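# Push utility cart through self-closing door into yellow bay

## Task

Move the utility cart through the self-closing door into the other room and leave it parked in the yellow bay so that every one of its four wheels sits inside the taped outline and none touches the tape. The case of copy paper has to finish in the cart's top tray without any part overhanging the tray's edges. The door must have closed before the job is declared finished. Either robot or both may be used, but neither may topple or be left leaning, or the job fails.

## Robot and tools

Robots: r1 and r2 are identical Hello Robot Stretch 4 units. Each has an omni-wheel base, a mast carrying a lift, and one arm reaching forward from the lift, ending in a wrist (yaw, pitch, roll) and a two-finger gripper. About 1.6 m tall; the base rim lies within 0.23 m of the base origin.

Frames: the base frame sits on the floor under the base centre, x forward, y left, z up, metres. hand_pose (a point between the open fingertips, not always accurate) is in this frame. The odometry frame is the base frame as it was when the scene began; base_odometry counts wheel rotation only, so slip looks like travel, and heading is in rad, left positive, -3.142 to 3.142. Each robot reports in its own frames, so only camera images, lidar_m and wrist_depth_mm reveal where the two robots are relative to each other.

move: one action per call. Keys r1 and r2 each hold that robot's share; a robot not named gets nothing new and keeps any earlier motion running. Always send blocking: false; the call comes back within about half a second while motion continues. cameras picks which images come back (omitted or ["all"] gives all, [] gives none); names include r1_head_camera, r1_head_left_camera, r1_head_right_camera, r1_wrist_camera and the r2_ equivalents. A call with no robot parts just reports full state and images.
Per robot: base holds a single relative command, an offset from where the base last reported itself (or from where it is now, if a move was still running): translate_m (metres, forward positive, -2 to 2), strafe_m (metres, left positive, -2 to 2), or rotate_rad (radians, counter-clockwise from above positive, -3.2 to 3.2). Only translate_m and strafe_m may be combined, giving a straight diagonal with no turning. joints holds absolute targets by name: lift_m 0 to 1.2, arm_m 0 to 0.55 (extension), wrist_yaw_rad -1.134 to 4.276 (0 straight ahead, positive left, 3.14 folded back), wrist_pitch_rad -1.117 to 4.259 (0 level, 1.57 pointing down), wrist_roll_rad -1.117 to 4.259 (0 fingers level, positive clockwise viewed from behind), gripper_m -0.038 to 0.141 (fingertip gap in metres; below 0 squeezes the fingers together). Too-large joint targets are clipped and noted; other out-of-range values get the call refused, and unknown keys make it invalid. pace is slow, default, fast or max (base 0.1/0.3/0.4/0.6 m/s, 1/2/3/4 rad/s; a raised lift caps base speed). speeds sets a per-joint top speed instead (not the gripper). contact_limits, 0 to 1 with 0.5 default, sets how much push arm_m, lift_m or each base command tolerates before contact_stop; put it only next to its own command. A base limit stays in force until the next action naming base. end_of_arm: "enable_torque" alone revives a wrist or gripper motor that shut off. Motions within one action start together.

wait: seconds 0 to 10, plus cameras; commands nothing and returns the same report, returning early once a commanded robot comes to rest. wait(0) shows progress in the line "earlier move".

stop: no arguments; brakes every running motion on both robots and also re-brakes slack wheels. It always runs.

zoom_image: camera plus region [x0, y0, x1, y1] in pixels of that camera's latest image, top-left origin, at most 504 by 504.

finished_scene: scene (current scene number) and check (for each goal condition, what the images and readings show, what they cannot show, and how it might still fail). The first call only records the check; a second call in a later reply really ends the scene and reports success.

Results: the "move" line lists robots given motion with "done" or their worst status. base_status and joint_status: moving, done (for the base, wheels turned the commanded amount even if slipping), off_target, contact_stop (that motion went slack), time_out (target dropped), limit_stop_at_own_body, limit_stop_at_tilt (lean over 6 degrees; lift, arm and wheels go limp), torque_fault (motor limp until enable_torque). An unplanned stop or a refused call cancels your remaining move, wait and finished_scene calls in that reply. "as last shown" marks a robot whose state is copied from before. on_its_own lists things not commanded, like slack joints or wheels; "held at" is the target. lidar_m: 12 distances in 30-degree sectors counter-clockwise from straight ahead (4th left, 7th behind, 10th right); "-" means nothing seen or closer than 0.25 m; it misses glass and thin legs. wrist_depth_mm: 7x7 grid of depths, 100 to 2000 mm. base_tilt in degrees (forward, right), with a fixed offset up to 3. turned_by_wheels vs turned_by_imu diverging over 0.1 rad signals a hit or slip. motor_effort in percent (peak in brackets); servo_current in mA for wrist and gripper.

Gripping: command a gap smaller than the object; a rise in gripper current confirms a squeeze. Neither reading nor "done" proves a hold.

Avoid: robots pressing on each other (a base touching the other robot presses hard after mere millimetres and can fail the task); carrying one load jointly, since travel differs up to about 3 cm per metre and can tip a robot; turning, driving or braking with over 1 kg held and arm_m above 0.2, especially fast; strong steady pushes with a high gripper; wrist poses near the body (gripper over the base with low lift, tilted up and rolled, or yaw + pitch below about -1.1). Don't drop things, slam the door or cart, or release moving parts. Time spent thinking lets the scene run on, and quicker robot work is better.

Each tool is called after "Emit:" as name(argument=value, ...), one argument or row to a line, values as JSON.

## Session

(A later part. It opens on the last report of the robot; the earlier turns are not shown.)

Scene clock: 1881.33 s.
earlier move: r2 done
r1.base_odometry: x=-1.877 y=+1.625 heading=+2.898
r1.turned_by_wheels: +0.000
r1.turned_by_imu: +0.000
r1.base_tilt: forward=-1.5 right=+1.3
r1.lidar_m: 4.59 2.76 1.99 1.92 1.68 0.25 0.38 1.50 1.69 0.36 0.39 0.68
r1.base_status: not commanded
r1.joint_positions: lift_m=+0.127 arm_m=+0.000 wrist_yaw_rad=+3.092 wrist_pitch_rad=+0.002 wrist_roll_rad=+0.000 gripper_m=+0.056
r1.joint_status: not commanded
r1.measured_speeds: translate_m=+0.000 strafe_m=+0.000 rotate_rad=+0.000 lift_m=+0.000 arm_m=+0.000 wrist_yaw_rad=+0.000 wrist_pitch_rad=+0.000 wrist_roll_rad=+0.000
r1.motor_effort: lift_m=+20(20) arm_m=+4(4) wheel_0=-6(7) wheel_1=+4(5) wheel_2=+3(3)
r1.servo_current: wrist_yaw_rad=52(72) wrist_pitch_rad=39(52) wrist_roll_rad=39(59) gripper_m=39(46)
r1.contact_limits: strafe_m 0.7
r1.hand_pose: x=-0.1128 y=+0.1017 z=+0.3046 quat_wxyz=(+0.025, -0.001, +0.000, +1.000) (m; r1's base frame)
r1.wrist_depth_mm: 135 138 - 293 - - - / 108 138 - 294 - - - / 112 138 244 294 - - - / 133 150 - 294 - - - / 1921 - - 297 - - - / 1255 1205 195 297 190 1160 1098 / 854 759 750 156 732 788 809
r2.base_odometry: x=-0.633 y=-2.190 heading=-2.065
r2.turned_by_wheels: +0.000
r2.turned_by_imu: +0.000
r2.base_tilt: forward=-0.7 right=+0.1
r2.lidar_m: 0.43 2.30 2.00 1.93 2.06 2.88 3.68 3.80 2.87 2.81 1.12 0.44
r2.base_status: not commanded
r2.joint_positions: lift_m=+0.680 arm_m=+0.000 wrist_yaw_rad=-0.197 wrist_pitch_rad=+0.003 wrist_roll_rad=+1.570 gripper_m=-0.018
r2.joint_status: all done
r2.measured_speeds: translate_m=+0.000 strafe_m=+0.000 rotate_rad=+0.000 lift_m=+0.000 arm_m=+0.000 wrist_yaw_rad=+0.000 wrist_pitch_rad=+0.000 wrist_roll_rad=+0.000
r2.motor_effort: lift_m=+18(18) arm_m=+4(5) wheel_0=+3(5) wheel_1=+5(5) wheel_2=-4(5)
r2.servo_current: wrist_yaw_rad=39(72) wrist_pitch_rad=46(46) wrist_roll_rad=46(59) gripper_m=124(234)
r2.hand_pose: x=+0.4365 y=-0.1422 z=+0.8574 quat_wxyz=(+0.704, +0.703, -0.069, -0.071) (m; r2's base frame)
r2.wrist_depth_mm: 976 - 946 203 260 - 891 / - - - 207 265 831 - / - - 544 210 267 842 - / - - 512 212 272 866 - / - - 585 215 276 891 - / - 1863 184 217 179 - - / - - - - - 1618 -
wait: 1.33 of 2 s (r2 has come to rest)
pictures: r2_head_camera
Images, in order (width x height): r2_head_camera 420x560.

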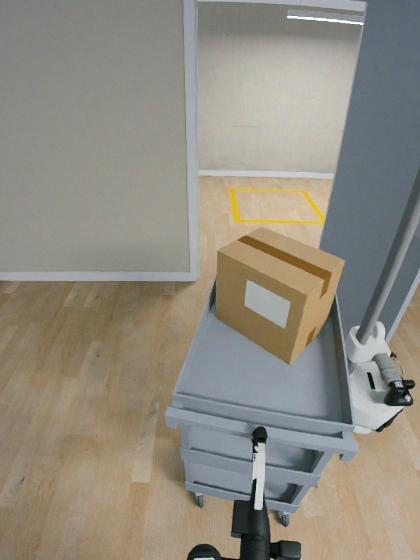

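Emit:
move(
  blocking=false,
  cameras=[],
  r2={"base": {"translate_m": 0.4, "strafe_m": -0.02}, "pace": "slow", "contact_limits": {"translate_m": 0.4}},
)

Emit:
wait(
  seconds=6,
  cameras=["r2_head_camera"],
)

Emit:
zoom_image(
  camera="r2_head_camera",
  region=[140, 360, 380, 520],
)

Scene clock: 1898.73 s.
move: r2 moving
r1.base_odometry: x=-1.877 y=+1.625 heading=+2.898
r1.turned_by_wheels: +0.000
r1.turned_by_imu: +0.000
r1.base_tilt: forward=-1.6 right=+1.3
r1.lidar_m: 4.60 2.74 1.98 1.92 1.69 0.25 0.38 1.48 1.71 0.35 0.41 0.68
r1.base_status: not commanded
r1.joint_positions: lift_m=+0.127 arm_m=+0.000 wrist_yaw_rad=+3.092 wrist_pitch_rad=+0.002 wrist_roll_rad=+0.000 gripper_m=+0.056
r1.joint_status: not commanded
r1.measured_speeds: translate_m=+0.000 strafe_m=+0.000 rotate_rad=+0.000 lift_m=+0.000 arm_m=+0.000 wrist_yaw_rad=+0.000 wrist_pitch_rad=+0.000 wrist_roll_rad=+0.000
r1.motor_effort: lift_m=+20(20) arm_m=+4(4) wheel_0=-6(7) wheel_1=+4(5) wheel_2=+3(3)
r1.servo_current: wrist_yaw_rad=39(65) wrist_pitch_rad=46(46) wrist_roll_rad=46(59) gripper_m=39(46)
r1.contact_limits: strafe_m 0.7
r1.hand_pose: x=-0.1128 y=+0.1017 z=+0.3046 quat_wxyz=(+0.025, -0.001, +0.000, +1.000) (m; r1's base frame)
r1.wrist_depth_mm: 135 138 - 296 - - - / 108 138 - 296 - - - / 112 138 245 294 - - - / 133 150 - 296 - - - / 1983 - - 296 - - - / 1182 1205 195 297 189 1160 1138 / 842 750 750 156 741 778 820
r2.base_odometry: x=-0.639 y=-2.200 heading=-2.065
r2.turned_by_wheels: +0.000
r2.turned_by_imu: +0.001
r2.base_tilt: forward=-0.7 right=+0.0
r2.lidar_m: 0.45 2.30 2.00 1.93 2.08 2.92 3.71 3.80 2.90 2.78 1.14 0.44
r2.base_status: translate_m moving; strafe_m moving
r2.joint_positions: lift_m=+0.680 arm_m=+0.000 wrist_yaw_rad=-0.198 wrist_pitch_rad=+0.003 wrist_roll_rad=+1.570 gripper_m=-0.019
r2.joint_status: not commanded
r2.measured_speeds: translate_m=+0.048 strafe_m=-0.002 rotate_rad=+0.002 lift_m=+0.000 arm_m=+0.000 wrist_yaw_rad=+0.000 wrist_pitch_rad=+0.000 wrist_roll_rad=+0.000
r2.motor_effort: lift_m=+18(18) arm_m=+4(5) wheel_0=+5(11) wheel_1=+5(8) wheel_2=-9(12)
r2.servo_current: wrist_yaw_rad=46(59) wrist_pitch_rad=46(46) wrist_roll_rad=39(52) gripper_m=111(124)
r2.contact_limits: translate_m 0.4
r2.hand_pose: x=+0.4363 y=-0.1426 z=+0.8574 quat_wxyz=(+0.704, +0.703, -0.069, -0.071) (m; r2's base frame)
r2.wrist_depth_mm: 976 - 946 204 260 - 866 / - - - 207 265 - - / - - 549 210 267 854 - / - - 517 213 272 866 - / - - 580 214 274 866 - / - 1921 183 216 178 - - / - - - - - 1618 -
pictures: none
No camera images: "cameras" was empty.

Scene clock: 1903.53 s.
earlier move: r2 done
r1.base_odometry: x=-1.877 y=+1.625 heading=+2.898
r1.turned_by_wheels: +0.000
r1.turned_by_imu: +0.000
r1.base_tilt: forward=-1.6 right=+1.3
r1.lidar_m: 4.59 2.77 2.01 1.91 1.69 0.25 0.37 0.58 0.47 0.46 0.53 0.99
r1.base_status: not commanded
r1.joint_positions: lift_m=+0.127 arm_m=+0.000 wrist_yaw_rad=+3.092 wrist_pitch_rad=+0.002 wrist_roll_rad=+0.000 gripper_m=+0.056
r1.joint_status: not commanded
r1.measured_speeds: translate_m=+0.000 strafe_m=+0.000 rotate_rad=+0.000 lift_m=+0.000 arm_m=+0.000 wrist_yaw_rad=+0.000 wrist_pitch_rad=+0.000 wrist_roll_rad=+0.000
r1.motor_effort: lift_m=+20(20) arm_m=+4(4) wheel_0=-6(7) wheel_1=+4(5) wheel_2=+3(3)
r1.servo_current: wrist_yaw_rad=46(72) wrist_pitch_rad=39(52) wrist_roll_rad=26(78) gripper_m=46(52)
r1.contact_limits: strafe_m 0.7
r1.hand_pose: x=-0.1128 y=+0.1017 z=+0.3046 quat_wxyz=(+0.025, -0.001, +0.000, +1.000) (m; r1's base frame)
r1.wrist_depth_mm: 136 138 - 293 - - - / 108 138 - 294 - - - / 112 138 243 294 - - - / 133 150 - 293 - - - / 1983 - - 297 - - - / 1205 1182 195 296 189 1138 1118 / 842 759 750 156 759 778 831
r2.base_odometry: x=-0.840 y=-2.532 heading=-2.064
r2.turned_by_wheels: +0.000
r2.turned_by_imu: +0.002
r2.base_tilt: forward=-0.7 right=+0.0
r2.lidar_m: 0.42 1.91 2.00 1.95 2.06 2.95 4.11 3.84 2.87 2.81 0.83 0.46
r2.base_status: done
r2.joint_positions: lift_m=+0.680 arm_m=+0.000 wrist_yaw_rad=-0.198 wrist_pitch_rad=+0.003 wrist_roll_rad=+1.570 gripper_m=-0.019
r2.joint_status: not commanded
r2.measured_speeds: translate_m=+0.000 strafe_m=+0.000 rotate_rad=+0.000 lift_m=+0.000 arm_m=+0.000 wrist_yaw_rad=+0.000 wrist_pitch_rad=+0.000 wrist_roll_rad=+0.000
r2.motor_effort: lift_m=+18(18) arm_m=+5(5) wheel_0=+7(13) wheel_1=+5(8) wheel_2=-5(12)
r2.servo_current: wrist_yaw_rad=65(65) wrist_pitch_rad=46(46) wrist_roll_rad=52(65) gripper_m=117(124)
r2.contact_limits: translate_m 0.4
r2.hand_pose: x=+0.4363 y=-0.1426 z=+0.8574 quat_wxyz=(+0.704, +0.703, -0.069, -0.071) (m; r2's base frame)
r2.wrist_depth_mm: - - - 214 274 290 1182 / - - - 214 274 1464 - / 1661 - 621 216 274 854 - / 1708 - 512 216 274 878 - / - - 559 216 276 878 - / - - 187 216 178 - - / - - - - - - -
wait: 4.80 of 6 s (r2 has come to rest)
pictures: r2_head_camera
Images, in order (width x height): r2_head_camera 420x560.

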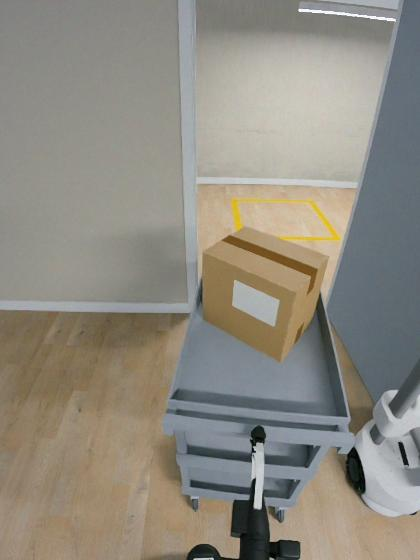

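Scaled by 2.100 from the camera's 420x560 image, which has a finer 1200x1600 frame.

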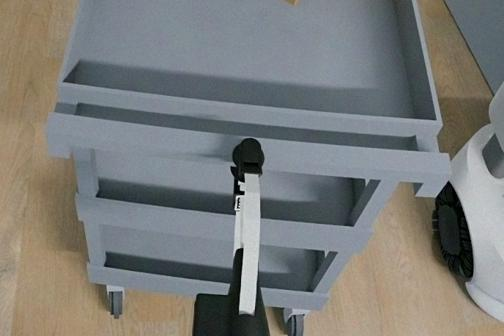

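Emit:
move(
  blocking=false,
  cameras=[],
  r2={"base": {"translate_m": 0.15, "strafe_m": -0.02}, "pace": "slow", "contact_limits": {"translate_m": 0.4}},
)

Emit:
wait(
  seconds=4,
  cameras=["r2_head_camera"],
)

Emit:
zoom_image(
  camera="r2_head_camera",
  region=[140, 360, 380, 520],
)

Scene clock: 1950.53 s.
move: r2 moving
r1.base_odometry: x=-1.877 y=+1.625 heading=+2.898
r1.turned_by_wheels: +0.000
r1.turned_by_imu: +0.000
r1.base_tilt: forward=-1.6 right=+1.3
r1.lidar_m: 4.59 2.75 2.00 1.89 1.68 0.25 0.37 0.64 0.47 0.46 0.51 0.96
r1.base_status: not commanded
r1.joint_positions: lift_m=+0.127 arm_m=+0.000 wrist_yaw_rad=+3.092 wrist_pitch_rad=+0.002 wrist_roll_rad=+0.000 gripper_m=+0.056
r1.joint_status: not commanded
r1.measured_speeds: translate_m=+0.000 strafe_m=+0.000 rotate_rad=+0.000 lift_m=+0.000 arm_m=+0.000 wrist_yaw_rad=+0.000 wrist_pitch_rad=+0.000 wrist_roll_rad=+0.000
r1.motor_effort: lift_m=+20(20) arm_m=+4(4) wheel_0=-7(7) wheel_1=+4(5) wheel_2=+3(3)
r1.servo_current: wrist_yaw_rad=59(59) wrist_pitch_rad=46(52) wrist_roll_rad=46(59) gripper_m=33(52)
r1.contact_limits: strafe_m 0.7
r1.hand_pose: x=-0.1128 y=+0.1017 z=+0.3046 quat_wxyz=(+0.025, -0.001, +0.000, +1.000) (m; r1's base frame)
r1.wrist_depth_mm: 136 138 - 293 - - - / 108 138 - 297 - - - / 112 139 244 296 - - - / 133 150 - 294 - - - / 1983 - - 297 - - - / 1205 1229 194 296 189 1160 1098 / 842 750 759 155 741 768 820
r2.base_odometry: x=-0.847 y=-2.542 heading=-2.064
r2.turned_by_wheels: +0.000
r2.turned_by_imu: +0.001
r2.base_tilt: forward=-0.7 right=+0.1
r2.lidar_m: 0.44 1.90 2.00 1.93 2.08 2.93 4.14 3.79 2.88 2.79 0.82 0.45
r2.base_status: translate_m moving; strafe_m moving
r2.joint_positions: lift_m=+0.680 arm_m=+0.000 wrist_yaw_rad=-0.198 wrist_pitch_rad=+0.003 wrist_roll_rad=+1.570 gripper_m=-0.019
r2.joint_status: not commanded
r2.measured_speeds: translate_m=+0.048 strafe_m=-0.007 rotate_rad=-0.002 lift_m=+0.000 arm_m=+0.000 wrist_yaw_rad=+0.000 wrist_pitch_rad=+0.000 wrist_roll_rad=+0.000
r2.motor_effort: lift_m=+18(18) arm_m=+4(5) wheel_0=+13(13) wheel_1=+5(7) wheel_2=-11(11)
r2.servo_current: wrist_yaw_rad=46(52) wrist_pitch_rad=46(46) wrist_roll_rad=52(52) gripper_m=111(117)
r2.contact_limits: translate_m 0.4
r2.hand_pose: x=+0.4363 y=-0.1426 z=+0.8574 quat_wxyz=(+0.704, +0.703, -0.069, -0.071) (m; r2's base frame)
r2.wrist_depth_mm: - - - 215 273 289 1160 / - - - 215 274 1464 - / 1661 - 621 215 274 842 - / 1618 - 512 216 274 878 - / - - 554 216 274 878 - / - - 187 216 179 - - / - - - - - - -
pictures: none
No camera images: "cameras" was empty.

Scene clock: 1952.83 s.
earlier move: r2 done
r1.base_odometry: x=-1.877 y=+1.625 heading=+2.898
r1.turned_by_wheels: +0.000
r1.turned_by_imu: +0.000
r1.base_tilt: forward=-1.6 right=+1.3
r1.lidar_m: 4.60 2.76 1.98 1.91 1.71 0.25 0.39 0.67 0.49 0.47 0.73 3.94
r1.base_status: not commanded
r1.joint_positions: lift_m=+0.127 arm_m=+0.000 wrist_yaw_rad=+3.092 wrist_pitch_rad=+0.002 wrist_roll_rad=+0.000 gripper_m=+0.056
r1.joint_status: not commanded
r1.measured_speeds: translate_m=+0.000 strafe_m=+0.000 rotate_rad=+0.000 lift_m=+0.000 arm_m=+0.000 wrist_yaw_rad=+0.000 wrist_pitch_rad=+0.000 wrist_roll_rad=+0.000
r1.motor_effort: lift_m=+20(20) arm_m=+4(5) wheel_0=-6(7) wheel_1=+5(5) wheel_2=+3(3)
r1.servo_current: wrist_yaw_rad=52(72) wrist_pitch_rad=33(52) wrist_roll_rad=39(65) gripper_m=46(52)
r1.contact_limits: strafe_m 0.7
r1.hand_pose: x=-0.1128 y=+0.1017 z=+0.3046 quat_wxyz=(+0.025, -0.001, +0.000, +1.000) (m; r1's base frame)
r1.wrist_depth_mm: 135 138 - 293 - - - / 108 138 - 294 - - - / 112 138 244 294 - - - / 133 149 - 294 - - - / 1921 - - 297 - - - / 1182 1205 195 296 189 1160 1118 / 842 750 759 155 750 768 820
r2.base_odometry: x=-0.928 y=-2.655 heading=-2.064
r2.turned_by_wheels: +0.000
r2.turned_by_imu: +0.001
r2.base_tilt: forward=-0.7 right=+0.0
r2.lidar_m: 0.42 1.75 2.03 1.95 2.08 2.92 - 3.77 2.87 0.88 0.75 0.46
r2.base_status: done
r2.joint_positions: lift_m=+0.680 arm_m=+0.000 wrist_yaw_rad=-0.198 wrist_pitch_rad=+0.003 wrist_roll_rad=+1.570 gripper_m=-0.019
r2.joint_status: not commanded
r2.measured_speeds: translate_m=+0.000 strafe_m=+0.000 rotate_rad=+0.000 lift_m=+0.000 arm_m=+0.000 wrist_yaw_rad=+0.000 wrist_pitch_rad=+0.000 wrist_roll_rad=+0.000
r2.motor_effort: lift_m=+18(18) arm_m=+4(5) wheel_0=+7(13) wheel_1=+4(8) wheel_2=-4(11)
r2.servo_current: wrist_yaw_rad=46(59) wrist_pitch_rad=39(52) wrist_roll_rad=59(59) gripper_m=111(117)
r2.contact_limits: translate_m 0.4
r2.hand_pose: x=+0.4363 y=-0.1426 z=+0.8574 quat_wxyz=(+0.704, +0.703, -0.069, -0.071) (m; r2's base frame)
r2.wrist_depth_mm: - - - 222 283 298 1060 / 1618 - - 282 281 1708 559 / - - 691 278 281 831 - / - - 512 218 277 866 - / - - 544 217 277 866 - / 1537 - 187 214 178 842 - / - - - - - - -
wait: 2.30 of 4 s (r2 has come to rest)
pictures: r2_head_camera
Images, in order (width x height): r2_head_camera 420x560.

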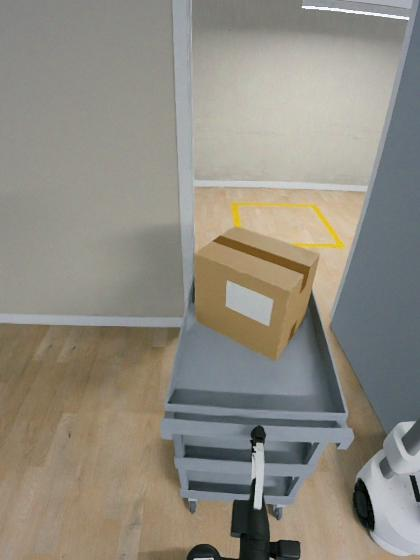

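Scaled by 2.100 from the camera's 420x560 image, which has a finer 1200x1600 frame.

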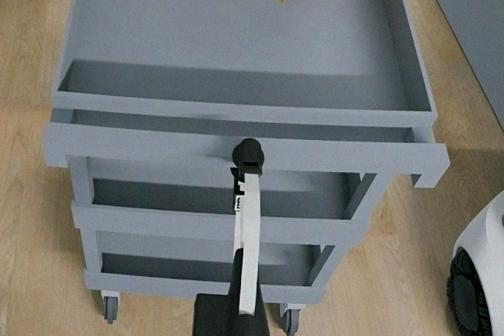

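Emit:
move(
  blocking=false,
  cameras=[],
  r2={"joints": {"gripper_m": 0.09}},
)

Emit:
wait(
  seconds=2,
  cameras=[],
)

Emit:
move(
  blocking=false,
  cameras=[],
  r2={"base": {"translate_m": -0.03, "strafe_m": -0.024}, "joints": {"wrist_yaw_rad": 0.2}, "speeds": {"wrist_yaw_rad": 0.4}, "pace": "slow"},
)

Emit:
wait(
  seconds=3,
  cameras=["r2_head_camera"],
)

Emit:
zoom_image(
  camera="r2_head_camera",
  region=[100, 360, 340, 520],
)

Scene clock: 1982.17 s.
move: r2 moving
r1.base_odometry: x=-1.877 y=+1.625 heading=+2.898
r1.turned_by_wheels: +0.000
r1.turned_by_imu: +0.000
r1.base_tilt: forward=-1.6 right=+1.3
r1.lidar_m: 4.60 2.75 2.00 1.91 1.70 0.25 0.39 0.67 0.48 0.47 0.72 3.97
r1.base_status: not commanded
r1.joint_positions: lift_m=+0.127 arm_m=+0.000 wrist_yaw_rad=+3.092 wrist_pitch_rad=+0.002 wrist_roll_rad=+0.000 gripper_m=+0.056
r1.joint_status: not commanded
r1.measured_speeds: translate_m=+0.000 strafe_m=+0.000 rotate_rad=+0.000 lift_m=+0.000 arm_m=+0.000 wrist_yaw_rad=+0.000 wrist_pitch_rad=+0.000 wrist_roll_rad=+0.000
r1.motor_effort: lift_m=+20(20) arm_m=+4(4) wheel_0=-6(6) wheel_1=+5(5) wheel_2=+3(3)
r1.servo_current: wrist_yaw_rad=65(65) wrist_pitch_rad=46(46) wrist_roll_rad=39(59) gripper_m=46(46)
r1.contact_limits: strafe_m 0.7
r1.hand_pose: x=-0.1128 y=+0.1017 z=+0.3046 quat_wxyz=(+0.025, -0.001, +0.000, +1.000) (m; r1's base frame)
r1.wrist_depth_mm: 136 138 - 293 - - - / 108 138 - 294 - - - / 112 139 244 296 - - - / 133 150 - 296 - - - / 1921 - - 297 - - - / 1182 1205 195 296 189 1160 1118 / 854 750 750 155 741 788 809
r2.base_odometry: x=-0.928 y=-2.655 heading=-2.064
r2.turned_by_wheels: +0.000
r2.turned_by_imu: +0.000
r2.base_tilt: forward=-0.7 right=+0.1
r2.lidar_m: 0.43 1.76 2.04 1.96 2.07 2.94 - 3.78 2.86 0.88 0.75 0.48
r2.base_status: not commanded
r2.joint_positions: lift_m=+0.680 arm_m=+0.000 wrist_yaw_rad=-0.198 wrist_pitch_rad=+0.003 wrist_roll_rad=+1.570 gripper_m=+0.005
r2.joint_status: gripper_m moving
r2.measured_speeds: translate_m=+0.000 strafe_m=+0.000 rotate_rad=+0.000 lift_m=+0.000 arm_m=+0.000 wrist_yaw_rad=+0.000 wrist_pitch_rad=+0.000 wrist_roll_rad=+0.000
r2.motor_effort: lift_m=+18(18) arm_m=+4(5) wheel_0=+7(7) wheel_1=+4(4) wheel_2=-4(4)
r2.servo_current: wrist_yaw_rad=46(59) wrist_pitch_rad=39(46) wrist_roll_rad=52(52) gripper_m=59(98)
r2.contact_limits: translate_m 0.4
r2.hand_pose: x=+0.4363 y=-0.1426 z=+0.8574 quat_wxyz=(+0.704, +0.703, -0.069, -0.071) (m; r2's base frame)
r2.wrist_depth_mm: - - - 227 287 297 319 / 1661 - - 285 283 1708 508 / - - 691 224 283 842 - / - - 521 224 282 878 - / - - 549 220 281 866 - / 1430 - 188 220 183 - - / - - - - - - -
pictures: none
No camera images: "cameras" was empty.

Scene clock: 1983.47 s.
earlier move: r2 done
r1.base_odometry: x=-1.877 y=+1.625 heading=+2.898
r1.turned_by_wheels: +0.000
r1.turned_by_imu: +0.000
r1.base_tilt: forward=-1.5 right=+1.3
r1.lidar_m: 4.58 2.73 2.01 1.91 1.66 0.25 0.38 0.66 0.49 0.48 0.69 3.92
r1.base_status: not commanded
r1.joint_positions: lift_m=+0.127 arm_m=+0.000 wrist_yaw_rad=+3.092 wrist_pitch_rad=+0.002 wrist_roll_rad=+0.000 gripper_m=+0.056
r1.joint_status: not commanded
r1.measured_speeds: translate_m=+0.000 strafe_m=+0.000 rotate_rad=+0.000 lift_m=+0.000 arm_m=+0.000 wrist_yaw_rad=+0.000 wrist_pitch_rad=+0.000 wrist_roll_rad=+0.000
r1.motor_effort: lift_m=+20(20) arm_m=+4(4) wheel_0=-6(7) wheel_1=+4(5) wheel_2=+3(3)
r1.servo_current: wrist_yaw_rad=65(78) wrist_pitch_rad=46(46) wrist_roll_rad=59(65) gripper_m=33(46)
r1.contact_limits: strafe_m 0.7
r1.hand_pose: x=-0.1128 y=+0.1017 z=+0.3046 quat_wxyz=(+0.025, -0.001, +0.000, +1.000) (m; r1's base frame)
r1.wrist_depth_mm: 136 138 - 294 - - - / 108 138 - 296 - - - / 112 138 244 296 - - - / 133 150 - 294 - - - / 1921 - - 297 - - - / 1205 1229 194 294 190 1160 1118 / 842 750 759 156 741 778 809
r2.base_odometry: x=-0.928 y=-2.655 heading=-2.064
r2.turned_by_wheels: +0.000
r2.turned_by_imu: +0.000
r2.base_tilt: forward=-0.7 right=+0.1
r2.lidar_m: 0.43 1.76 2.02 1.94 2.11 2.95 - 3.80 2.86 0.90 0.76 0.47
r2.base_status: not commanded
r2.joint_positions: lift_m=+0.680 arm_m=+0.000 wrist_yaw_rad=-0.198 wrist_pitch_rad=+0.003 wrist_roll_rad=+1.570 gripper_m=+0.090
r2.joint_status: all done
r2.measured_speeds: translate_m=+0.000 strafe_m=+0.000 rotate_rad=+0.000 lift_m=+0.000 arm_m=+0.000 wrist_yaw_rad=+0.000 wrist_pitch_rad=+0.000 wrist_roll_rad=+0.000
r2.motor_effort: lift_m=+18(18) arm_m=+4(5) wheel_0=+5(7) wheel_1=+3(4) wheel_2=-4(4)
r2.servo_current: wrist_yaw_rad=46(65) wrist_pitch_rad=46(52) wrist_roll_rad=46(59) gripper_m=52(111)
r2.contact_limits: translate_m 0.4
r2.hand_pose: x=+0.4363 y=-0.1426 z=+0.8574 quat_wxyz=(+0.704, +0.703, -0.069, -0.071) (m; r2's base frame)
r2.wrist_depth_mm: - - - 232 293 298 309 / - - - 290 291 1661 525 / - - - 289 290 820 - / - - 517 227 286 - - / - - 535 283 283 878 - / - - 194 224 192 - - / - - - - - - -
wait: 1.30 of 2 s (r2 has come to rest)
pictures: none
No camera images: "cameras" was empty.

Scene clock: 1983.97 s.
move: r2 moving
r1.base_odometry: x=-1.877 y=+1.625 heading=+2.898
r1.turned_by_wheels: +0.000
r1.turned_by_imu: +0.000
r1.base_tilt: forward=-1.5 right=+1.3
r1.lidar_m: 4.62 2.78 2.00 1.89 1.66 0.25 0.39 0.66 0.50 0.47 0.72 3.93
r1.base_status: not commanded
r1.joint_positions: lift_m=+0.127 arm_m=+0.000 wrist_yaw_rad=+3.092 wrist_pitch_rad=+0.002 wrist_roll_rad=+0.000 gripper_m=+0.056
r1.joint_status: not commanded
r1.measured_speeds: translate_m=+0.000 strafe_m=+0.000 rotate_rad=+0.000 lift_m=+0.000 arm_m=+0.000 wrist_yaw_rad=+0.000 wrist_pitch_rad=+0.000 wrist_roll_rad=+0.000
r1.motor_effort: lift_m=+20(20) arm_m=+4(4) wheel_0=-6(7) wheel_1=+5(5) wheel_2=+3(3)
r1.servo_current: wrist_yaw_rad=65(65) wrist_pitch_rad=39(46) wrist_roll_rad=59(59) gripper_m=33(39)
r1.contact_limits: strafe_m 0.7
r1.hand_pose: x=-0.1128 y=+0.1017 z=+0.3046 quat_wxyz=(+0.025, -0.001, +0.000, +1.000) (m; r1's base frame)
r1.wrist_depth_mm: 136 138 - 291 - - - / 108 138 - 293 - - - / 112 138 244 294 - - - / 133 150 - 294 - - - / 1863 - - 297 - - - / 1182 1229 195 294 189 1182 1138 / 854 750 750 155 741 788 809
r2.base_odometry: x=-0.931 y=-2.642 heading=-2.064
r2.turned_by_wheels: +0.000
r2.turned_by_imu: +0.001
r2.base_tilt: forward=-0.6 right=+0.1
r2.lidar_m: 0.46 1.76 2.02 1.96 2.11 2.96 - 3.79 2.85 0.88 0.75 0.47
r2.base_status: translate_m moving; strafe_m moving
r2.joint_positions: lift_m=+0.680 arm_m=+0.000 wrist_yaw_rad=-0.036 wrist_pitch_rad=+0.003 wrist_roll_rad=+1.570 gripper_m=+0.090
r2.joint_status: wrist_yaw_rad moving
r2.measured_speeds: translate_m=-0.040 strafe_m=-0.032 rotate_rad=+0.000 lift_m=+0.000 arm_m=+0.000 wrist_yaw_rad=+0.403 wrist_pitch_rad=+0.000 wrist_roll_rad=+0.000
r2.motor_effort: lift_m=+18(18) arm_m=+4(5) wheel_0=+3(8) wheel_1=-7(8) wheel_2=+9(9)
r2.servo_current: wrist_yaw_rad=39(59) wrist_pitch_rad=46(46) wrist_roll_rad=46(59) gripper_m=46(52)
r2.hand_pose: x=+0.4560 y=-0.0976 z=+0.8574 quat_wxyz=(+0.707, +0.707, -0.012, -0.014) (m; r2's base frame)
r2.wrist_depth_mm: - - - 260 263 1708 - / - - 668 264 267 831 - / - - 508 213 270 854 - / - - 539 273 274 - - / - - 591 278 278 - - / - - 191 221 192 - - / - - - - - - 488
pictures: none
No camera images: "cameras" was empty.

Scene clock: 1984.93 s.
earlier move: r2 done
r1.base_odometry: x=-1.877 y=+1.625 heading=+2.898
r1.turned_by_wheels: +0.000
r1.turned_by_imu: +0.000
r1.base_tilt: forward=-1.5 right=+1.3
r1.lidar_m: 4.57 2.73 1.99 1.91 1.70 0.25 0.39 0.66 0.49 0.49 0.71 3.90
r1.base_status: not commanded
r1.joint_positions: lift_m=+0.127 arm_m=+0.000 wrist_yaw_rad=+3.092 wrist_pitch_rad=+0.002 wrist_roll_rad=+0.000 gripper_m=+0.056
r1.joint_status: not commanded
r1.measured_speeds: translate_m=+0.000 strafe_m=+0.000 rotate_rad=+0.000 lift_m=+0.000 arm_m=+0.000 wrist_yaw_rad=+0.000 wrist_pitch_rad=+0.000 wrist_roll_rad=+0.000
r1.motor_effort: lift_m=+20(20) arm_m=+4(5) wheel_0=-6(7) wheel_1=+4(5) wheel_2=+3(3)
r1.servo_current: wrist_yaw_rad=46(72) wrist_pitch_rad=39(46) wrist_roll_rad=46(65) gripper_m=46(46)
r1.contact_limits: strafe_m 0.7
r1.hand_pose: x=-0.1128 y=+0.1017 z=+0.3046 quat_wxyz=(+0.025, -0.001, +0.000, +1.000) (m; r1's base frame)
r1.wrist_depth_mm: 136 138 - 293 - - - / 108 138 - 296 - - - / 112 139 244 293 - - - / 133 150 - 293 - - - / 1983 - - 296 - - - / 1182 1182 195 296 189 1160 1098 / 854 759 750 155 750 778 809
r2.base_odometry: x=-0.935 y=-2.617 heading=-2.064
r2.turned_by_wheels: +0.000
r2.turned_by_imu: +0.000
r2.base_tilt: forward=-0.7 right=+0.1
r2.lidar_m: 0.47 1.79 2.03 1.99 2.09 2.92 - 3.77 2.80 0.97 0.72 0.48
r2.base_status: done
r2.joint_positions: lift_m=+0.680 arm_m=+0.000 wrist_yaw_rad=+0.197 wrist_pitch_rad=+0.003 wrist_roll_rad=+1.570 gripper_m=+0.090
r2.joint_status: all done
r2.measured_speeds: translate_m=+0.000 strafe_m=+0.000 rotate_rad=+0.000 lift_m=+0.000 arm_m=+0.000 wrist_yaw_rad=+0.000 wrist_pitch_rad=+0.000 wrist_roll_rad=+0.000
r2.motor_effort: lift_m=+18(18) arm_m=+4(5) wheel_0=+4(10) wheel_1=-4(10) wheel_2=+6(9)
r2.servo_current: wrist_yaw_rad=52(91) wrist_pitch_rad=39(46) wrist_roll_rad=33(59) gripper_m=52(59)
r2.hand_pose: x=+0.4708 y=-0.0293 z=+0.8574 quat_wxyz=(+0.704, +0.703, +0.071, +0.069) (m; r2's base frame)
r2.wrist_depth_mm: - 488 466 184 236 778 - / - - 484 195 249 831 - / - - 559 259 263 820 - / - - 647 271 277 - - / - - - 230 290 1499 504 / - - 190 239 193 1499 455 / - - - - 338 336 1060
wait: 0.97 of 3 s (r2 has come to rest)
pictures: r2_head_camera
Images, in order (width x height): r2_head_camera 420x560.

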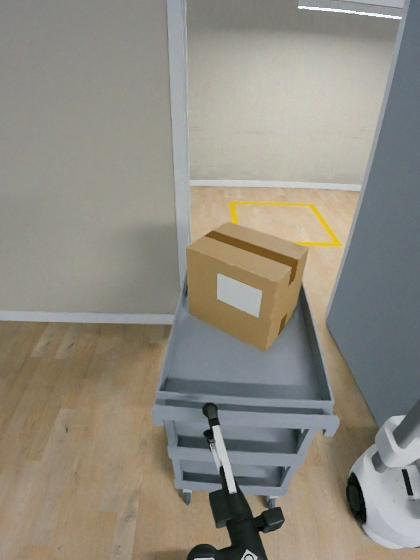

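Scaled by 2.100 from the camera's 420x560 image, which has a finer 1200x1600 frame.

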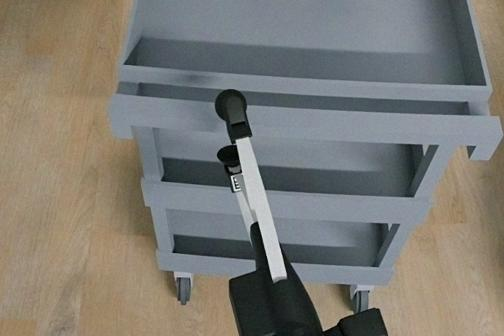

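Emit:
move(
  blocking=false,
  cameras=[],
  r2={"base": {"strafe_m": 0.01}, "joints": {"gripper_m": -0.02}, "pace": "slow"},
)

Emit:
wait(
  seconds=2,
  cameras=["r2_head_camera"],
)

Emit:
wait(
  seconds=0.5,
  cameras=["r2_head_camera"],
)

Emit:
zoom_image(
  camera="r2_head_camera",
  region=[100, 360, 340, 520],
)

Scene clock: 1992.93 s.
move: r2 moving
r1.base_odometry: x=-1.877 y=+1.625 heading=+2.898
r1.turned_by_wheels: +0.000
r1.turned_by_imu: +0.000
r1.base_tilt: forward=-1.6 right=+1.3
r1.lidar_m: 4.59 2.80 2.01 1.92 1.66 0.26 0.39 0.67 0.50 0.47 0.70 3.94
r1.base_status: not commanded
r1.joint_positions: lift_m=+0.127 arm_m=+0.000 wrist_yaw_rad=+3.092 wrist_pitch_rad=+0.002 wrist_roll_rad=+0.000 gripper_m=+0.056
r1.joint_status: not commanded
r1.measured_speeds: translate_m=+0.000 strafe_m=+0.000 rotate_rad=+0.000 lift_m=+0.000 arm_m=+0.000 wrist_yaw_rad=+0.000 wrist_pitch_rad=+0.000 wrist_roll_rad=+0.000
r1.motor_effort: lift_m=+20(20) arm_m=+4(4) wheel_0=-6(7) wheel_1=+5(5) wheel_2=+3(3)
r1.servo_current: wrist_yaw_rad=59(65) wrist_pitch_rad=39(46) wrist_roll_rad=46(65) gripper_m=46(46)
r1.contact_limits: strafe_m 0.7
r1.hand_pose: x=-0.1128 y=+0.1017 z=+0.3046 quat_wxyz=(+0.025, -0.001, +0.000, +1.000) (m; r1's base frame)
r1.wrist_depth_mm: 136 138 - 293 - - - / 108 138 - 297 - - - / 112 138 243 293 - - - / 134 150 - 294 - - - / 1921 - - 297 - - - / 1205 1182 195 294 189 1160 1138 / 854 759 750 155 750 778 798
r2.base_odometry: x=-0.927 y=-2.621 heading=-2.064
r2.turned_by_wheels: +0.000
r2.turned_by_imu: +0.000
r2.base_tilt: forward=-0.7 right=+0.1
r2.lidar_m: 0.47 1.78 2.04 1.96 2.11 2.92 - 3.79 2.85 0.97 0.74 0.47
r2.base_status: strafe_m moving
r2.joint_positions: lift_m=+0.680 arm_m=+0.000 wrist_yaw_rad=+0.197 wrist_pitch_rad=+0.003 wrist_roll_rad=+1.570 gripper_m=+0.081
r2.joint_status: gripper_m moving
r2.measured_speeds: translate_m=+0.000 strafe_m=+0.011 rotate_rad=+0.001 lift_m=+0.000 arm_m=+0.000 wrist_yaw_rad=+0.000 wrist_pitch_rad=+0.000 wrist_roll_rad=+0.000
r2.motor_effort: lift_m=+18(18) arm_m=+4(5) wheel_0=-1(7) wheel_1=+3(8) wheel_2=-1(4)
r2.servo_current: wrist_yaw_rad=39(59) wrist_pitch_rad=39(46) wrist_roll_rad=52(59) gripper_m=65(78)
r2.hand_pose: x=+0.4708 y=-0.0293 z=+0.8574 quat_wxyz=(+0.704, +0.703, +0.071, +0.069) (m; r2's base frame)
r2.wrist_depth_mm: - 480 452 185 238 788 - / - - 492 197 250 820 - / - - 559 262 264 831 - / - - 647 273 278 - - / - - - 232 290 1499 492 / - - 190 239 191 1366 439 / - - - - - 338 1138
pictures: none
No camera images: "cameras" was empty.

Scene clock: 1994.93 s.
earlier move: r2 moving
r1.base_odometry: x=-1.877 y=+1.625 heading=+2.898
r1.turned_by_wheels: +0.000
r1.turned_by_imu: +0.000
r1.base_tilt: forward=-1.5 right=+1.3
r1.lidar_m: 4.59 2.74 2.02 1.92 1.71 0.25 0.40 0.68 0.51 0.48 0.72 3.96
r1.base_status: not commanded
r1.joint_positions: lift_m=+0.127 arm_m=+0.000 wrist_yaw_rad=+3.092 wrist_pitch_rad=+0.002 wrist_roll_rad=+0.000 gripper_m=+0.056
r1.joint_status: not commanded
r1.measured_speeds: translate_m=+0.000 strafe_m=+0.000 rotate_rad=+0.000 lift_m=+0.000 arm_m=+0.000 wrist_yaw_rad=+0.000 wrist_pitch_rad=+0.000 wrist_roll_rad=+0.000
r1.motor_effort: lift_m=+20(20) arm_m=+4(5) wheel_0=-6(7) wheel_1=+4(5) wheel_2=+3(3)
r1.servo_current: wrist_yaw_rad=46(65) wrist_pitch_rad=46(52) wrist_roll_rad=46(65) gripper_m=46(52)
r1.contact_limits: strafe_m 0.7
r1.hand_pose: x=-0.1128 y=+0.1017 z=+0.3046 quat_wxyz=(+0.025, -0.001, +0.000, +1.000) (m; r1's base frame)
r1.wrist_depth_mm: 136 137 - 293 - - - / 108 138 - 296 - - - / 112 138 243 294 - - - / 133 150 - 296 - - - / 1983 - - 296 - - - / 1182 1205 195 296 189 1138 1118 / 842 759 759 155 750 778 809
r2.base_odometry: x=-0.926 y=-2.622 heading=-2.064
r2.turned_by_wheels: +0.000
r2.turned_by_imu: +0.000
r2.base_tilt: forward=-0.7 right=+0.0
r2.lidar_m: 0.49 1.75 2.03 1.96 2.12 2.91 - 3.78 2.87 0.97 0.76 0.47
r2.base_status: done
r2.joint_positions: lift_m=+0.680 arm_m=+0.000 wrist_yaw_rad=+0.197 wrist_pitch_rad=+0.003 wrist_roll_rad=+1.570 gripper_m=+0.018
r2.joint_status: gripper_m moving
r2.measured_speeds: translate_m=+0.000 strafe_m=+0.000 rotate_rad=+0.000 lift_m=+0.000 arm_m=+0.000 wrist_yaw_rad=+0.000 wrist_pitch_rad=+0.000 wrist_roll_rad=+0.000
r2.motor_effort: lift_m=+18(18) arm_m=+4(5) wheel_0=-3(7) wheel_1=+3(8) wheel_2=+0(4)
r2.servo_current: wrist_yaw_rad=52(65) wrist_pitch_rad=46(52) wrist_roll_rad=39(65) gripper_m=85(111)
r2.hand_pose: x=+0.4708 y=-0.0293 z=+0.8574 quat_wxyz=(+0.704, +0.703, +0.071, +0.069) (m; r2's base frame)
r2.wrist_depth_mm: - 473 459 187 238 788 - / - - 492 196 250 831 - / - - 569 258 263 854 - / - - 654 218 278 - - / - - - 226 294 1499 488 / - - 190 211 184 1430 436 / - - - - - 340 1138
wait: 2.00 s; no rest
pictures: r2_head_camera
Images, in order (width x height): r2_head_camera 420x560.

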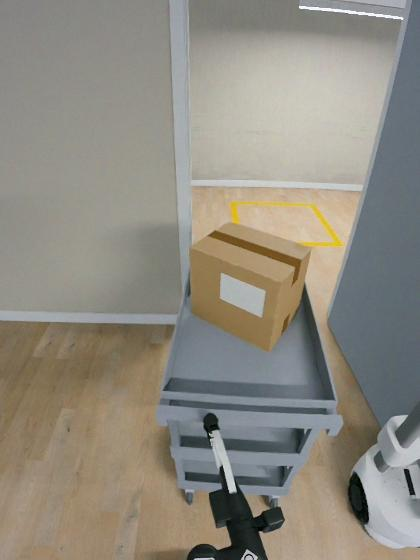

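Scene clock: 1995.43 s.
earlier move: r2 moving
r1.base_odometry: x=-1.877 y=+1.625 heading=+2.898
r1.turned_by_wheels: +0.000
r1.turned_by_imu: +0.000
r1.base_tilt: forward=-1.6 right=+1.3
r1.lidar_m: 4.59 2.75 2.01 1.92 1.70 0.25 0.38 0.65 0.49 0.48 0.72 3.93
r1.base_status: not commanded
r1.joint_positions: lift_m=+0.127 arm_m=+0.000 wrist_yaw_rad=+3.092 wrist_pitch_rad=+0.002 wrist_roll_rad=+0.000 gripper_m=+0.056
r1.joint_status: not commanded
r1.measured_speeds: translate_m=+0.000 strafe_m=+0.000 rotate_rad=+0.000 lift_m=+0.000 arm_m=+0.000 wrist_yaw_rad=+0.000 wrist_pitch_rad=+0.000 wrist_roll_rad=+0.000
r1.motor_effort: lift_m=+20(20) arm_m=+4(5) wheel_0=-6(7) wheel_1=+4(5) wheel_2=+3(3)
r1.servo_current: wrist_yaw_rad=52(65) wrist_pitch_rad=39(52) wrist_roll_rad=59(72) gripper_m=46(52)
r1.contact_limits: strafe_m 0.7
r1.hand_pose: x=-0.1128 y=+0.1017 z=+0.3046 quat_wxyz=(+0.025, -0.001, +0.000, +1.000) (m; r1's base frame)
r1.wrist_depth_mm: 136 138 - 293 - - - / 108 138 - 296 - - - / 112 139 245 294 - - - / 133 150 - 294 - - - / 1983 - - 297 - - - / 1182 1205 194 296 189 1160 1118 / 854 750 759 155 750 778 820
r2.base_odometry: x=-0.926 y=-2.622 heading=-2.064
r2.turned_by_wheels: +0.000
r2.turned_by_imu: +0.000
r2.base_tilt: forward=-0.7 right=+0.1
r2.lidar_m: 0.48 1.78 2.04 1.97 2.08 2.89 - 3.77 2.86 0.95 0.76 0.46
r2.base_status: done
r2.joint_positions: lift_m=+0.680 arm_m=+0.000 wrist_yaw_rad=+0.198 wrist_pitch_rad=+0.003 wrist_roll_rad=+1.570 gripper_m=+0.003
r2.joint_status: gripper_m moving
r2.measured_speeds: translate_m=+0.000 strafe_m=+0.000 rotate_rad=+0.000 lift_m=+0.000 arm_m=+0.000 wrist_yaw_rad=+0.002 wrist_pitch_rad=+0.000 wrist_roll_rad=+0.000
r2.motor_effort: lift_m=+18(18) arm_m=+4(5) wheel_0=-4(7) wheel_1=+3(8) wheel_2=+0(4)
r2.servo_current: wrist_yaw_rad=39(65) wrist_pitch_rad=39(52) wrist_roll_rad=59(65) gripper_m=176(176)
r2.hand_pose: x=+0.4708 y=-0.0291 z=+0.8574 quat_wxyz=(+0.704, +0.703, +0.071, +0.069) (m; r2's base frame)
r2.wrist_depth_mm: - 477 455 186 236 788 - / - - 496 196 250 831 - / - - 569 206 263 854 - / - - 661 217 277 - - / - - - 225 293 1499 484 / - - 187 209 184 1430 436 / - - - - - 332 1160
wait: 0.50 s; no rest
pictures: r2_head_camera
Images, in order (width x height): r2_head_camera 420x560.

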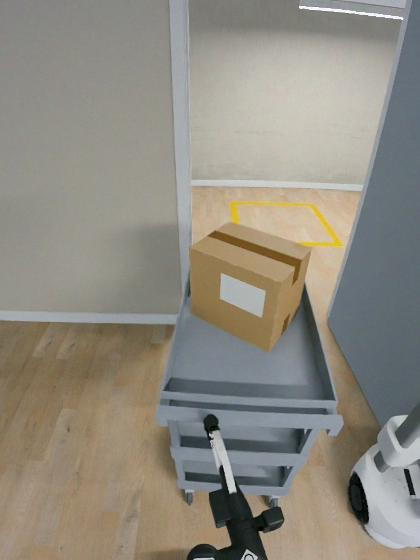

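Scaled by 2.100 from the camera's 420x560 image, which has a finer 1200x1600 frame.

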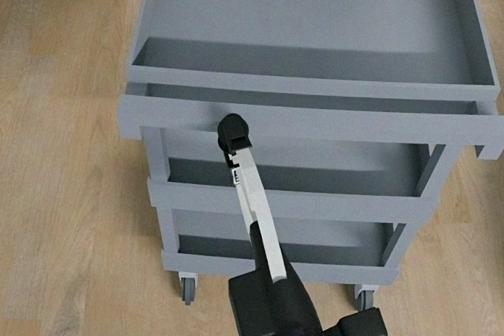

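Emit:
move(
  blocking=false,
  cameras=[],
  r2={"base": {"translate_m": 0.2, "strafe_m": -0.03}, "pace": "slow", "contact_limits": {"translate_m": 0.4}},
)

Emit:
wait(
  seconds=4,
  cameras=["r2_head_camera"],
)

Emit:
zoom_image(
  camera="r2_head_camera",
  region=[100, 360, 340, 520],
)

Scene clock: 2004.17 s.
earlier move: r2 done
move: r2 moving
r1.base_odometry: x=-1.877 y=+1.625 heading=+2.898
r1.turned_by_wheels: +0.000
r1.turned_by_imu: +0.000
r1.base_tilt: forward=-1.6 right=+1.3
r1.lidar_m: 4.61 2.76 2.00 1.91 1.70 0.25 0.39 0.66 0.50 0.49 0.71 3.94
r1.base_status: not commanded
r1.joint_positions: lift_m=+0.127 arm_m=+0.000 wrist_yaw_rad=+3.092 wrist_pitch_rad=+0.002 wrist_roll_rad=+0.000 gripper_m=+0.056
r1.joint_status: not commanded
r1.measured_speeds: translate_m=+0.000 strafe_m=+0.000 rotate_rad=+0.000 lift_m=+0.000 arm_m=+0.000 wrist_yaw_rad=+0.000 wrist_pitch_rad=+0.000 wrist_roll_rad=+0.000
r1.motor_effort: lift_m=+20(20) arm_m=+4(4) wheel_0=-6(7) wheel_1=+4(5) wheel_2=+3(3)
r1.servo_current: wrist_yaw_rad=59(78) wrist_pitch_rad=46(46) wrist_roll_rad=46(78) gripper_m=46(46)
r1.contact_limits: strafe_m 0.7
r1.hand_pose: x=-0.1128 y=+0.1017 z=+0.3046 quat_wxyz=(+0.025, -0.001, +0.000, +1.000) (m; r1's base frame)
r1.wrist_depth_mm: 136 137 - 294 - - - / 108 138 - 296 - - - / 112 138 243 294 - - - / 133 150 - 294 - - - / 1983 - - 296 - - - / 1160 1205 194 294 189 1160 1118 / 854 759 759 155 750 778 809
r2.base_odometry: x=-0.934 y=-2.632 heading=-2.063
r2.turned_by_wheels: +0.000
r2.turned_by_imu: +0.001
r2.base_tilt: forward=-0.7 right=+0.1
r2.lidar_m: 0.47 1.78 2.03 1.98 2.08 2.88 - 3.80 2.85 0.96 0.76 0.46
r2.base_status: translate_m moving; strafe_m moving
r2.joint_positions: lift_m=+0.680 arm_m=+0.000 wrist_yaw_rad=+0.199 wrist_pitch_rad=+0.003 wrist_roll_rad=+1.570 gripper_m=-0.019
r2.joint_status: all done
r2.measured_speeds: translate_m=+0.049 strafe_m=-0.008 rotate_rad=+0.000 lift_m=+0.000 arm_m=+0.000 wrist_yaw_rad=+0.002 wrist_pitch_rad=+0.000 wrist_roll_rad=+0.000
r2.motor_effort: lift_m=+18(18) arm_m=+4(5) wheel_0=+9(11) wheel_1=+6(6) wheel_2=-11(11)
r2.servo_current: wrist_yaw_rad=52(52) wrist_pitch_rad=39(46) wrist_roll_rad=39(59) gripper_m=117(130)
r2.contact_limits: translate_m 0.4
r2.hand_pose: x=+0.4708 y=-0.0288 z=+0.8574 quat_wxyz=(+0.704, +0.703, +0.071, +0.069) (m; r2's base frame)
r2.wrist_depth_mm: - 462 452 179 232 778 - / - - 492 190 243 820 - / - - 569 202 256 854 - / - - 647 212 272 - - / - - - 222 289 1499 477 / - - 183 227 178 1430 436 / - - - - - 325 1078
pictures: none
No camera images: "cameras" was empty.

Scene clock: 2006.97 s.
earlier move: r2 done
r1.base_odometry: x=-1.877 y=+1.625 heading=+2.898
r1.turned_by_wheels: +0.000
r1.turned_by_imu: +0.000
r1.base_tilt: forward=-1.5 right=+1.3
r1.lidar_m: 4.60 2.76 1.99 1.91 1.70 0.25 0.37 0.69 0.53 0.65 0.65 3.96
r1.base_status: not commanded
r1.joint_positions: lift_m=+0.127 arm_m=+0.000 wrist_yaw_rad=+3.092 wrist_pitch_rad=+0.002 wrist_roll_rad=+0.000 gripper_m=+0.056
r1.joint_status: not commanded
r1.measured_speeds: translate_m=+0.000 strafe_m=+0.000 rotate_rad=+0.000 lift_m=+0.000 arm_m=+0.000 wrist_yaw_rad=+0.000 wrist_pitch_rad=+0.000 wrist_roll_rad=+0.000
r1.motor_effort: lift_m=+20(20) arm_m=+4(5) wheel_0=-6(7) wheel_1=+5(5) wheel_2=+3(3)
r1.servo_current: wrist_yaw_rad=59(78) wrist_pitch_rad=46(52) wrist_roll_rad=59(78) gripper_m=39(52)
r1.contact_limits: strafe_m 0.7
r1.hand_pose: x=-0.1128 y=+0.1017 z=+0.3046 quat_wxyz=(+0.025, -0.001, +0.000, +1.000) (m; r1's base frame)
r1.wrist_depth_mm: 136 137 - 294 - - - / 108 138 - 293 - - - / 112 138 245 294 - - - / 133 150 - 296 - - - / 1661 - - 297 - - - / 1182 1182 195 294 189 1138 1118 / 820 750 750 155 741 778 809
r2.base_odometry: x=-1.047 y=-2.784 heading=-2.063
r2.turned_by_wheels: +0.000
r2.turned_by_imu: +0.001
r2.base_tilt: forward=-0.7 right=+0.0
r2.lidar_m: 0.47 1.58 2.05 1.97 2.12 2.97 - 3.77 2.81 0.64 0.66 0.48
r2.base_status: done
r2.joint_positions: lift_m=+0.680 arm_m=+0.000 wrist_yaw_rad=+0.201 wrist_pitch_rad=+0.003 wrist_roll_rad=+1.570 gripper_m=-0.019
r2.joint_status: all done
r2.measured_speeds: translate_m=+0.000 strafe_m=+0.000 rotate_rad=+0.000 lift_m=+0.000 arm_m=+0.000 wrist_yaw_rad=+0.000 wrist_pitch_rad=+0.000 wrist_roll_rad=+0.000
r2.motor_effort: lift_m=+18(18) arm_m=+4(5) wheel_0=+7(13) wheel_1=+5(8) wheel_2=-4(11)
r2.servo_current: wrist_yaw_rad=46(59) wrist_pitch_rad=39(46) wrist_roll_rad=52(59) gripper_m=117(130)
r2.contact_limits: translate_m 0.4
r2.hand_pose: x=+0.4709 y=-0.0281 z=+0.8574 quat_wxyz=(+0.704, +0.703, +0.072, +0.070) (m; r2's base frame)
r2.wrist_depth_mm: - - 484 236 240 778 - / - - 484 196 251 831 - / - - 554 206 262 842 - / - - 627 215 274 - - / - - - 223 285 - 504 / - - 187 227 177 1366 466 / - - - - 322 324 325
wait: 2.80 of 4 s (r2 has come to rest)
pictures: r2_head_camera
Images, in order (width x height): r2_head_camera 420x560.

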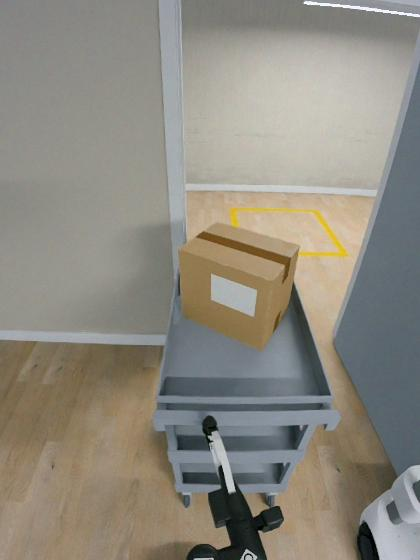

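Scaled by 2.100 from the camera's 420x560 image, which has a finer 1200x1600 frame.

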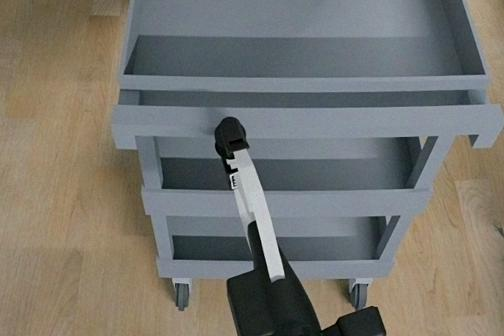

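Emit:
zoom_image(
  camera="r2_head_camera",
  region=[0, 240, 210, 440],
)

Emit:
move(
  blocking=false,
  cameras=["r2_head_left_camera", "r1_head_right_camera"],
)

Scaled by 2.400 from the camera's 420x560 image, which has a finer 1200x1600 frame.

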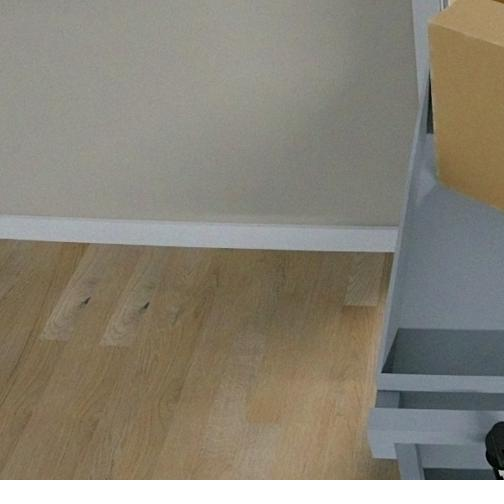

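Scene clock: 2053.63 s.
r1.base_odometry: x=-1.877 y=+1.625 heading=+2.898
r1.turned_by_wheels: +0.000
r1.turned_by_imu: +0.000
r1.base_tilt: forward=-1.5 right=+1.3
r1.lidar_m: 4.60 2.75 2.00 1.91 1.69 0.25 0.36 0.71 0.51 0.66 0.63 3.92
r1.base_status: not commanded
r1.joint_positions: lift_m=+0.127 arm_m=+0.000 wrist_yaw_rad=+3.092 wrist_pitch_rad=+0.002 wrist_roll_rad=+0.000 gripper_m=+0.056
r1.joint_status: not commanded
r1.measured_speeds: translate_m=+0.000 strafe_m=+0.000 rotate_rad=+0.000 lift_m=+0.000 arm_m=+0.000 wrist_yaw_rad=+0.000 wrist_pitch_rad=+0.000 wrist_roll_rad=+0.000
r1.motor_effort: lift_m=+20(20) arm_m=+4(5) wheel_0=-6(7) wheel_1=+5(5) wheel_2=+3(3)
r1.servo_current: wrist_yaw_rad=39(78) wrist_pitch_rad=33(52) wrist_roll_rad=59(78) gripper_m=39(52)
r1.contact_limits: strafe_m 0.7
r1.hand_pose: x=-0.1128 y=+0.1017 z=+0.3046 quat_wxyz=(+0.025, -0.001, +0.000, +1.000) (m; r1's base frame)
r1.wrist_depth_mm: 136 138 - 294 - - - / 108 138 - 294 - - - / 112 139 242 294 - - - / 133 150 - 296 - - - / 1708 - - 296 - - - / 1182 1205 195 296 189 1138 1118 / 798 768 759 155 741 788 809
r2.base_odometry: x=-1.047 y=-2.784 heading=-2.063
r2.turned_by_wheels: +0.000
r2.turned_by_imu: +0.000
r2.base_tilt: forward=-0.7 right=+0.0
r2.lidar_m: 0.45 1.55 2.05 1.97 2.12 2.97 - 3.73 2.83 0.64 0.62 0.48
r2.base_status: done
r2.joint_positions: lift_m=+0.680 arm_m=+0.000 wrist_yaw_rad=+0.201 wrist_pitch_rad=+0.003 wrist_roll_rad=+1.570 gripper_m=-0.019
r2.joint_status: all done
r2.measured_speeds: translate_m=+0.000 strafe_m=+0.000 rotate_rad=+0.000 lift_m=+0.000 arm_m=+0.000 wrist_yaw_rad=+0.000 wrist_pitch_rad=+0.000 wrist_roll_rad=+0.000
r2.motor_effort: lift_m=+18(18) arm_m=+4(5) wheel_0=+7(13) wheel_1=+6(8) wheel_2=-4(11)
r2.servo_current: wrist_yaw_rad=39(59) wrist_pitch_rad=52(46) wrist_roll_rad=52(59) gripper_m=111(130)
r2.contact_limits: translate_m 0.4
r2.hand_pose: x=+0.4709 y=-0.0281 z=+0.8574 quat_wxyz=(+0.704, +0.703, +0.072, +0.070) (m; r2's base frame)
r2.wrist_depth_mm: - - 488 236 240 788 - / - - 484 196 251 831 - / - - 549 205 262 842 - / - - 627 214 273 - - / - - - 223 286 - 512 / - - 186 227 178 1366 466 / - - - - 322 324 325
pictures: r1_head_right_camera, r2_head_left_camera
Images, in order (width x height): r1_head_right_camera 420x672, r2_head_left_camera 420x672.

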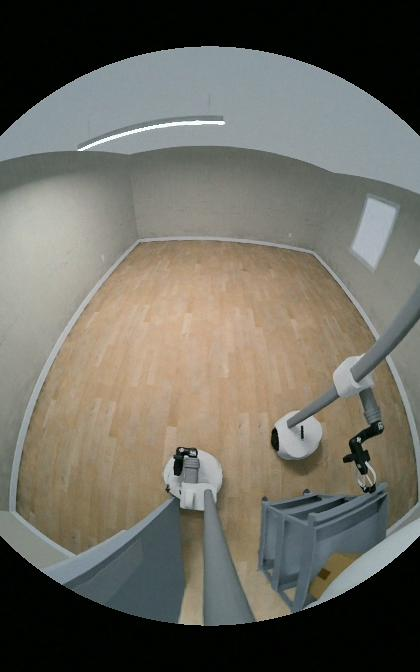

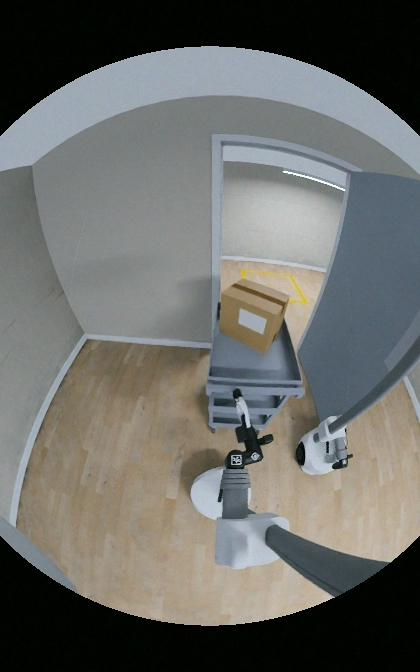

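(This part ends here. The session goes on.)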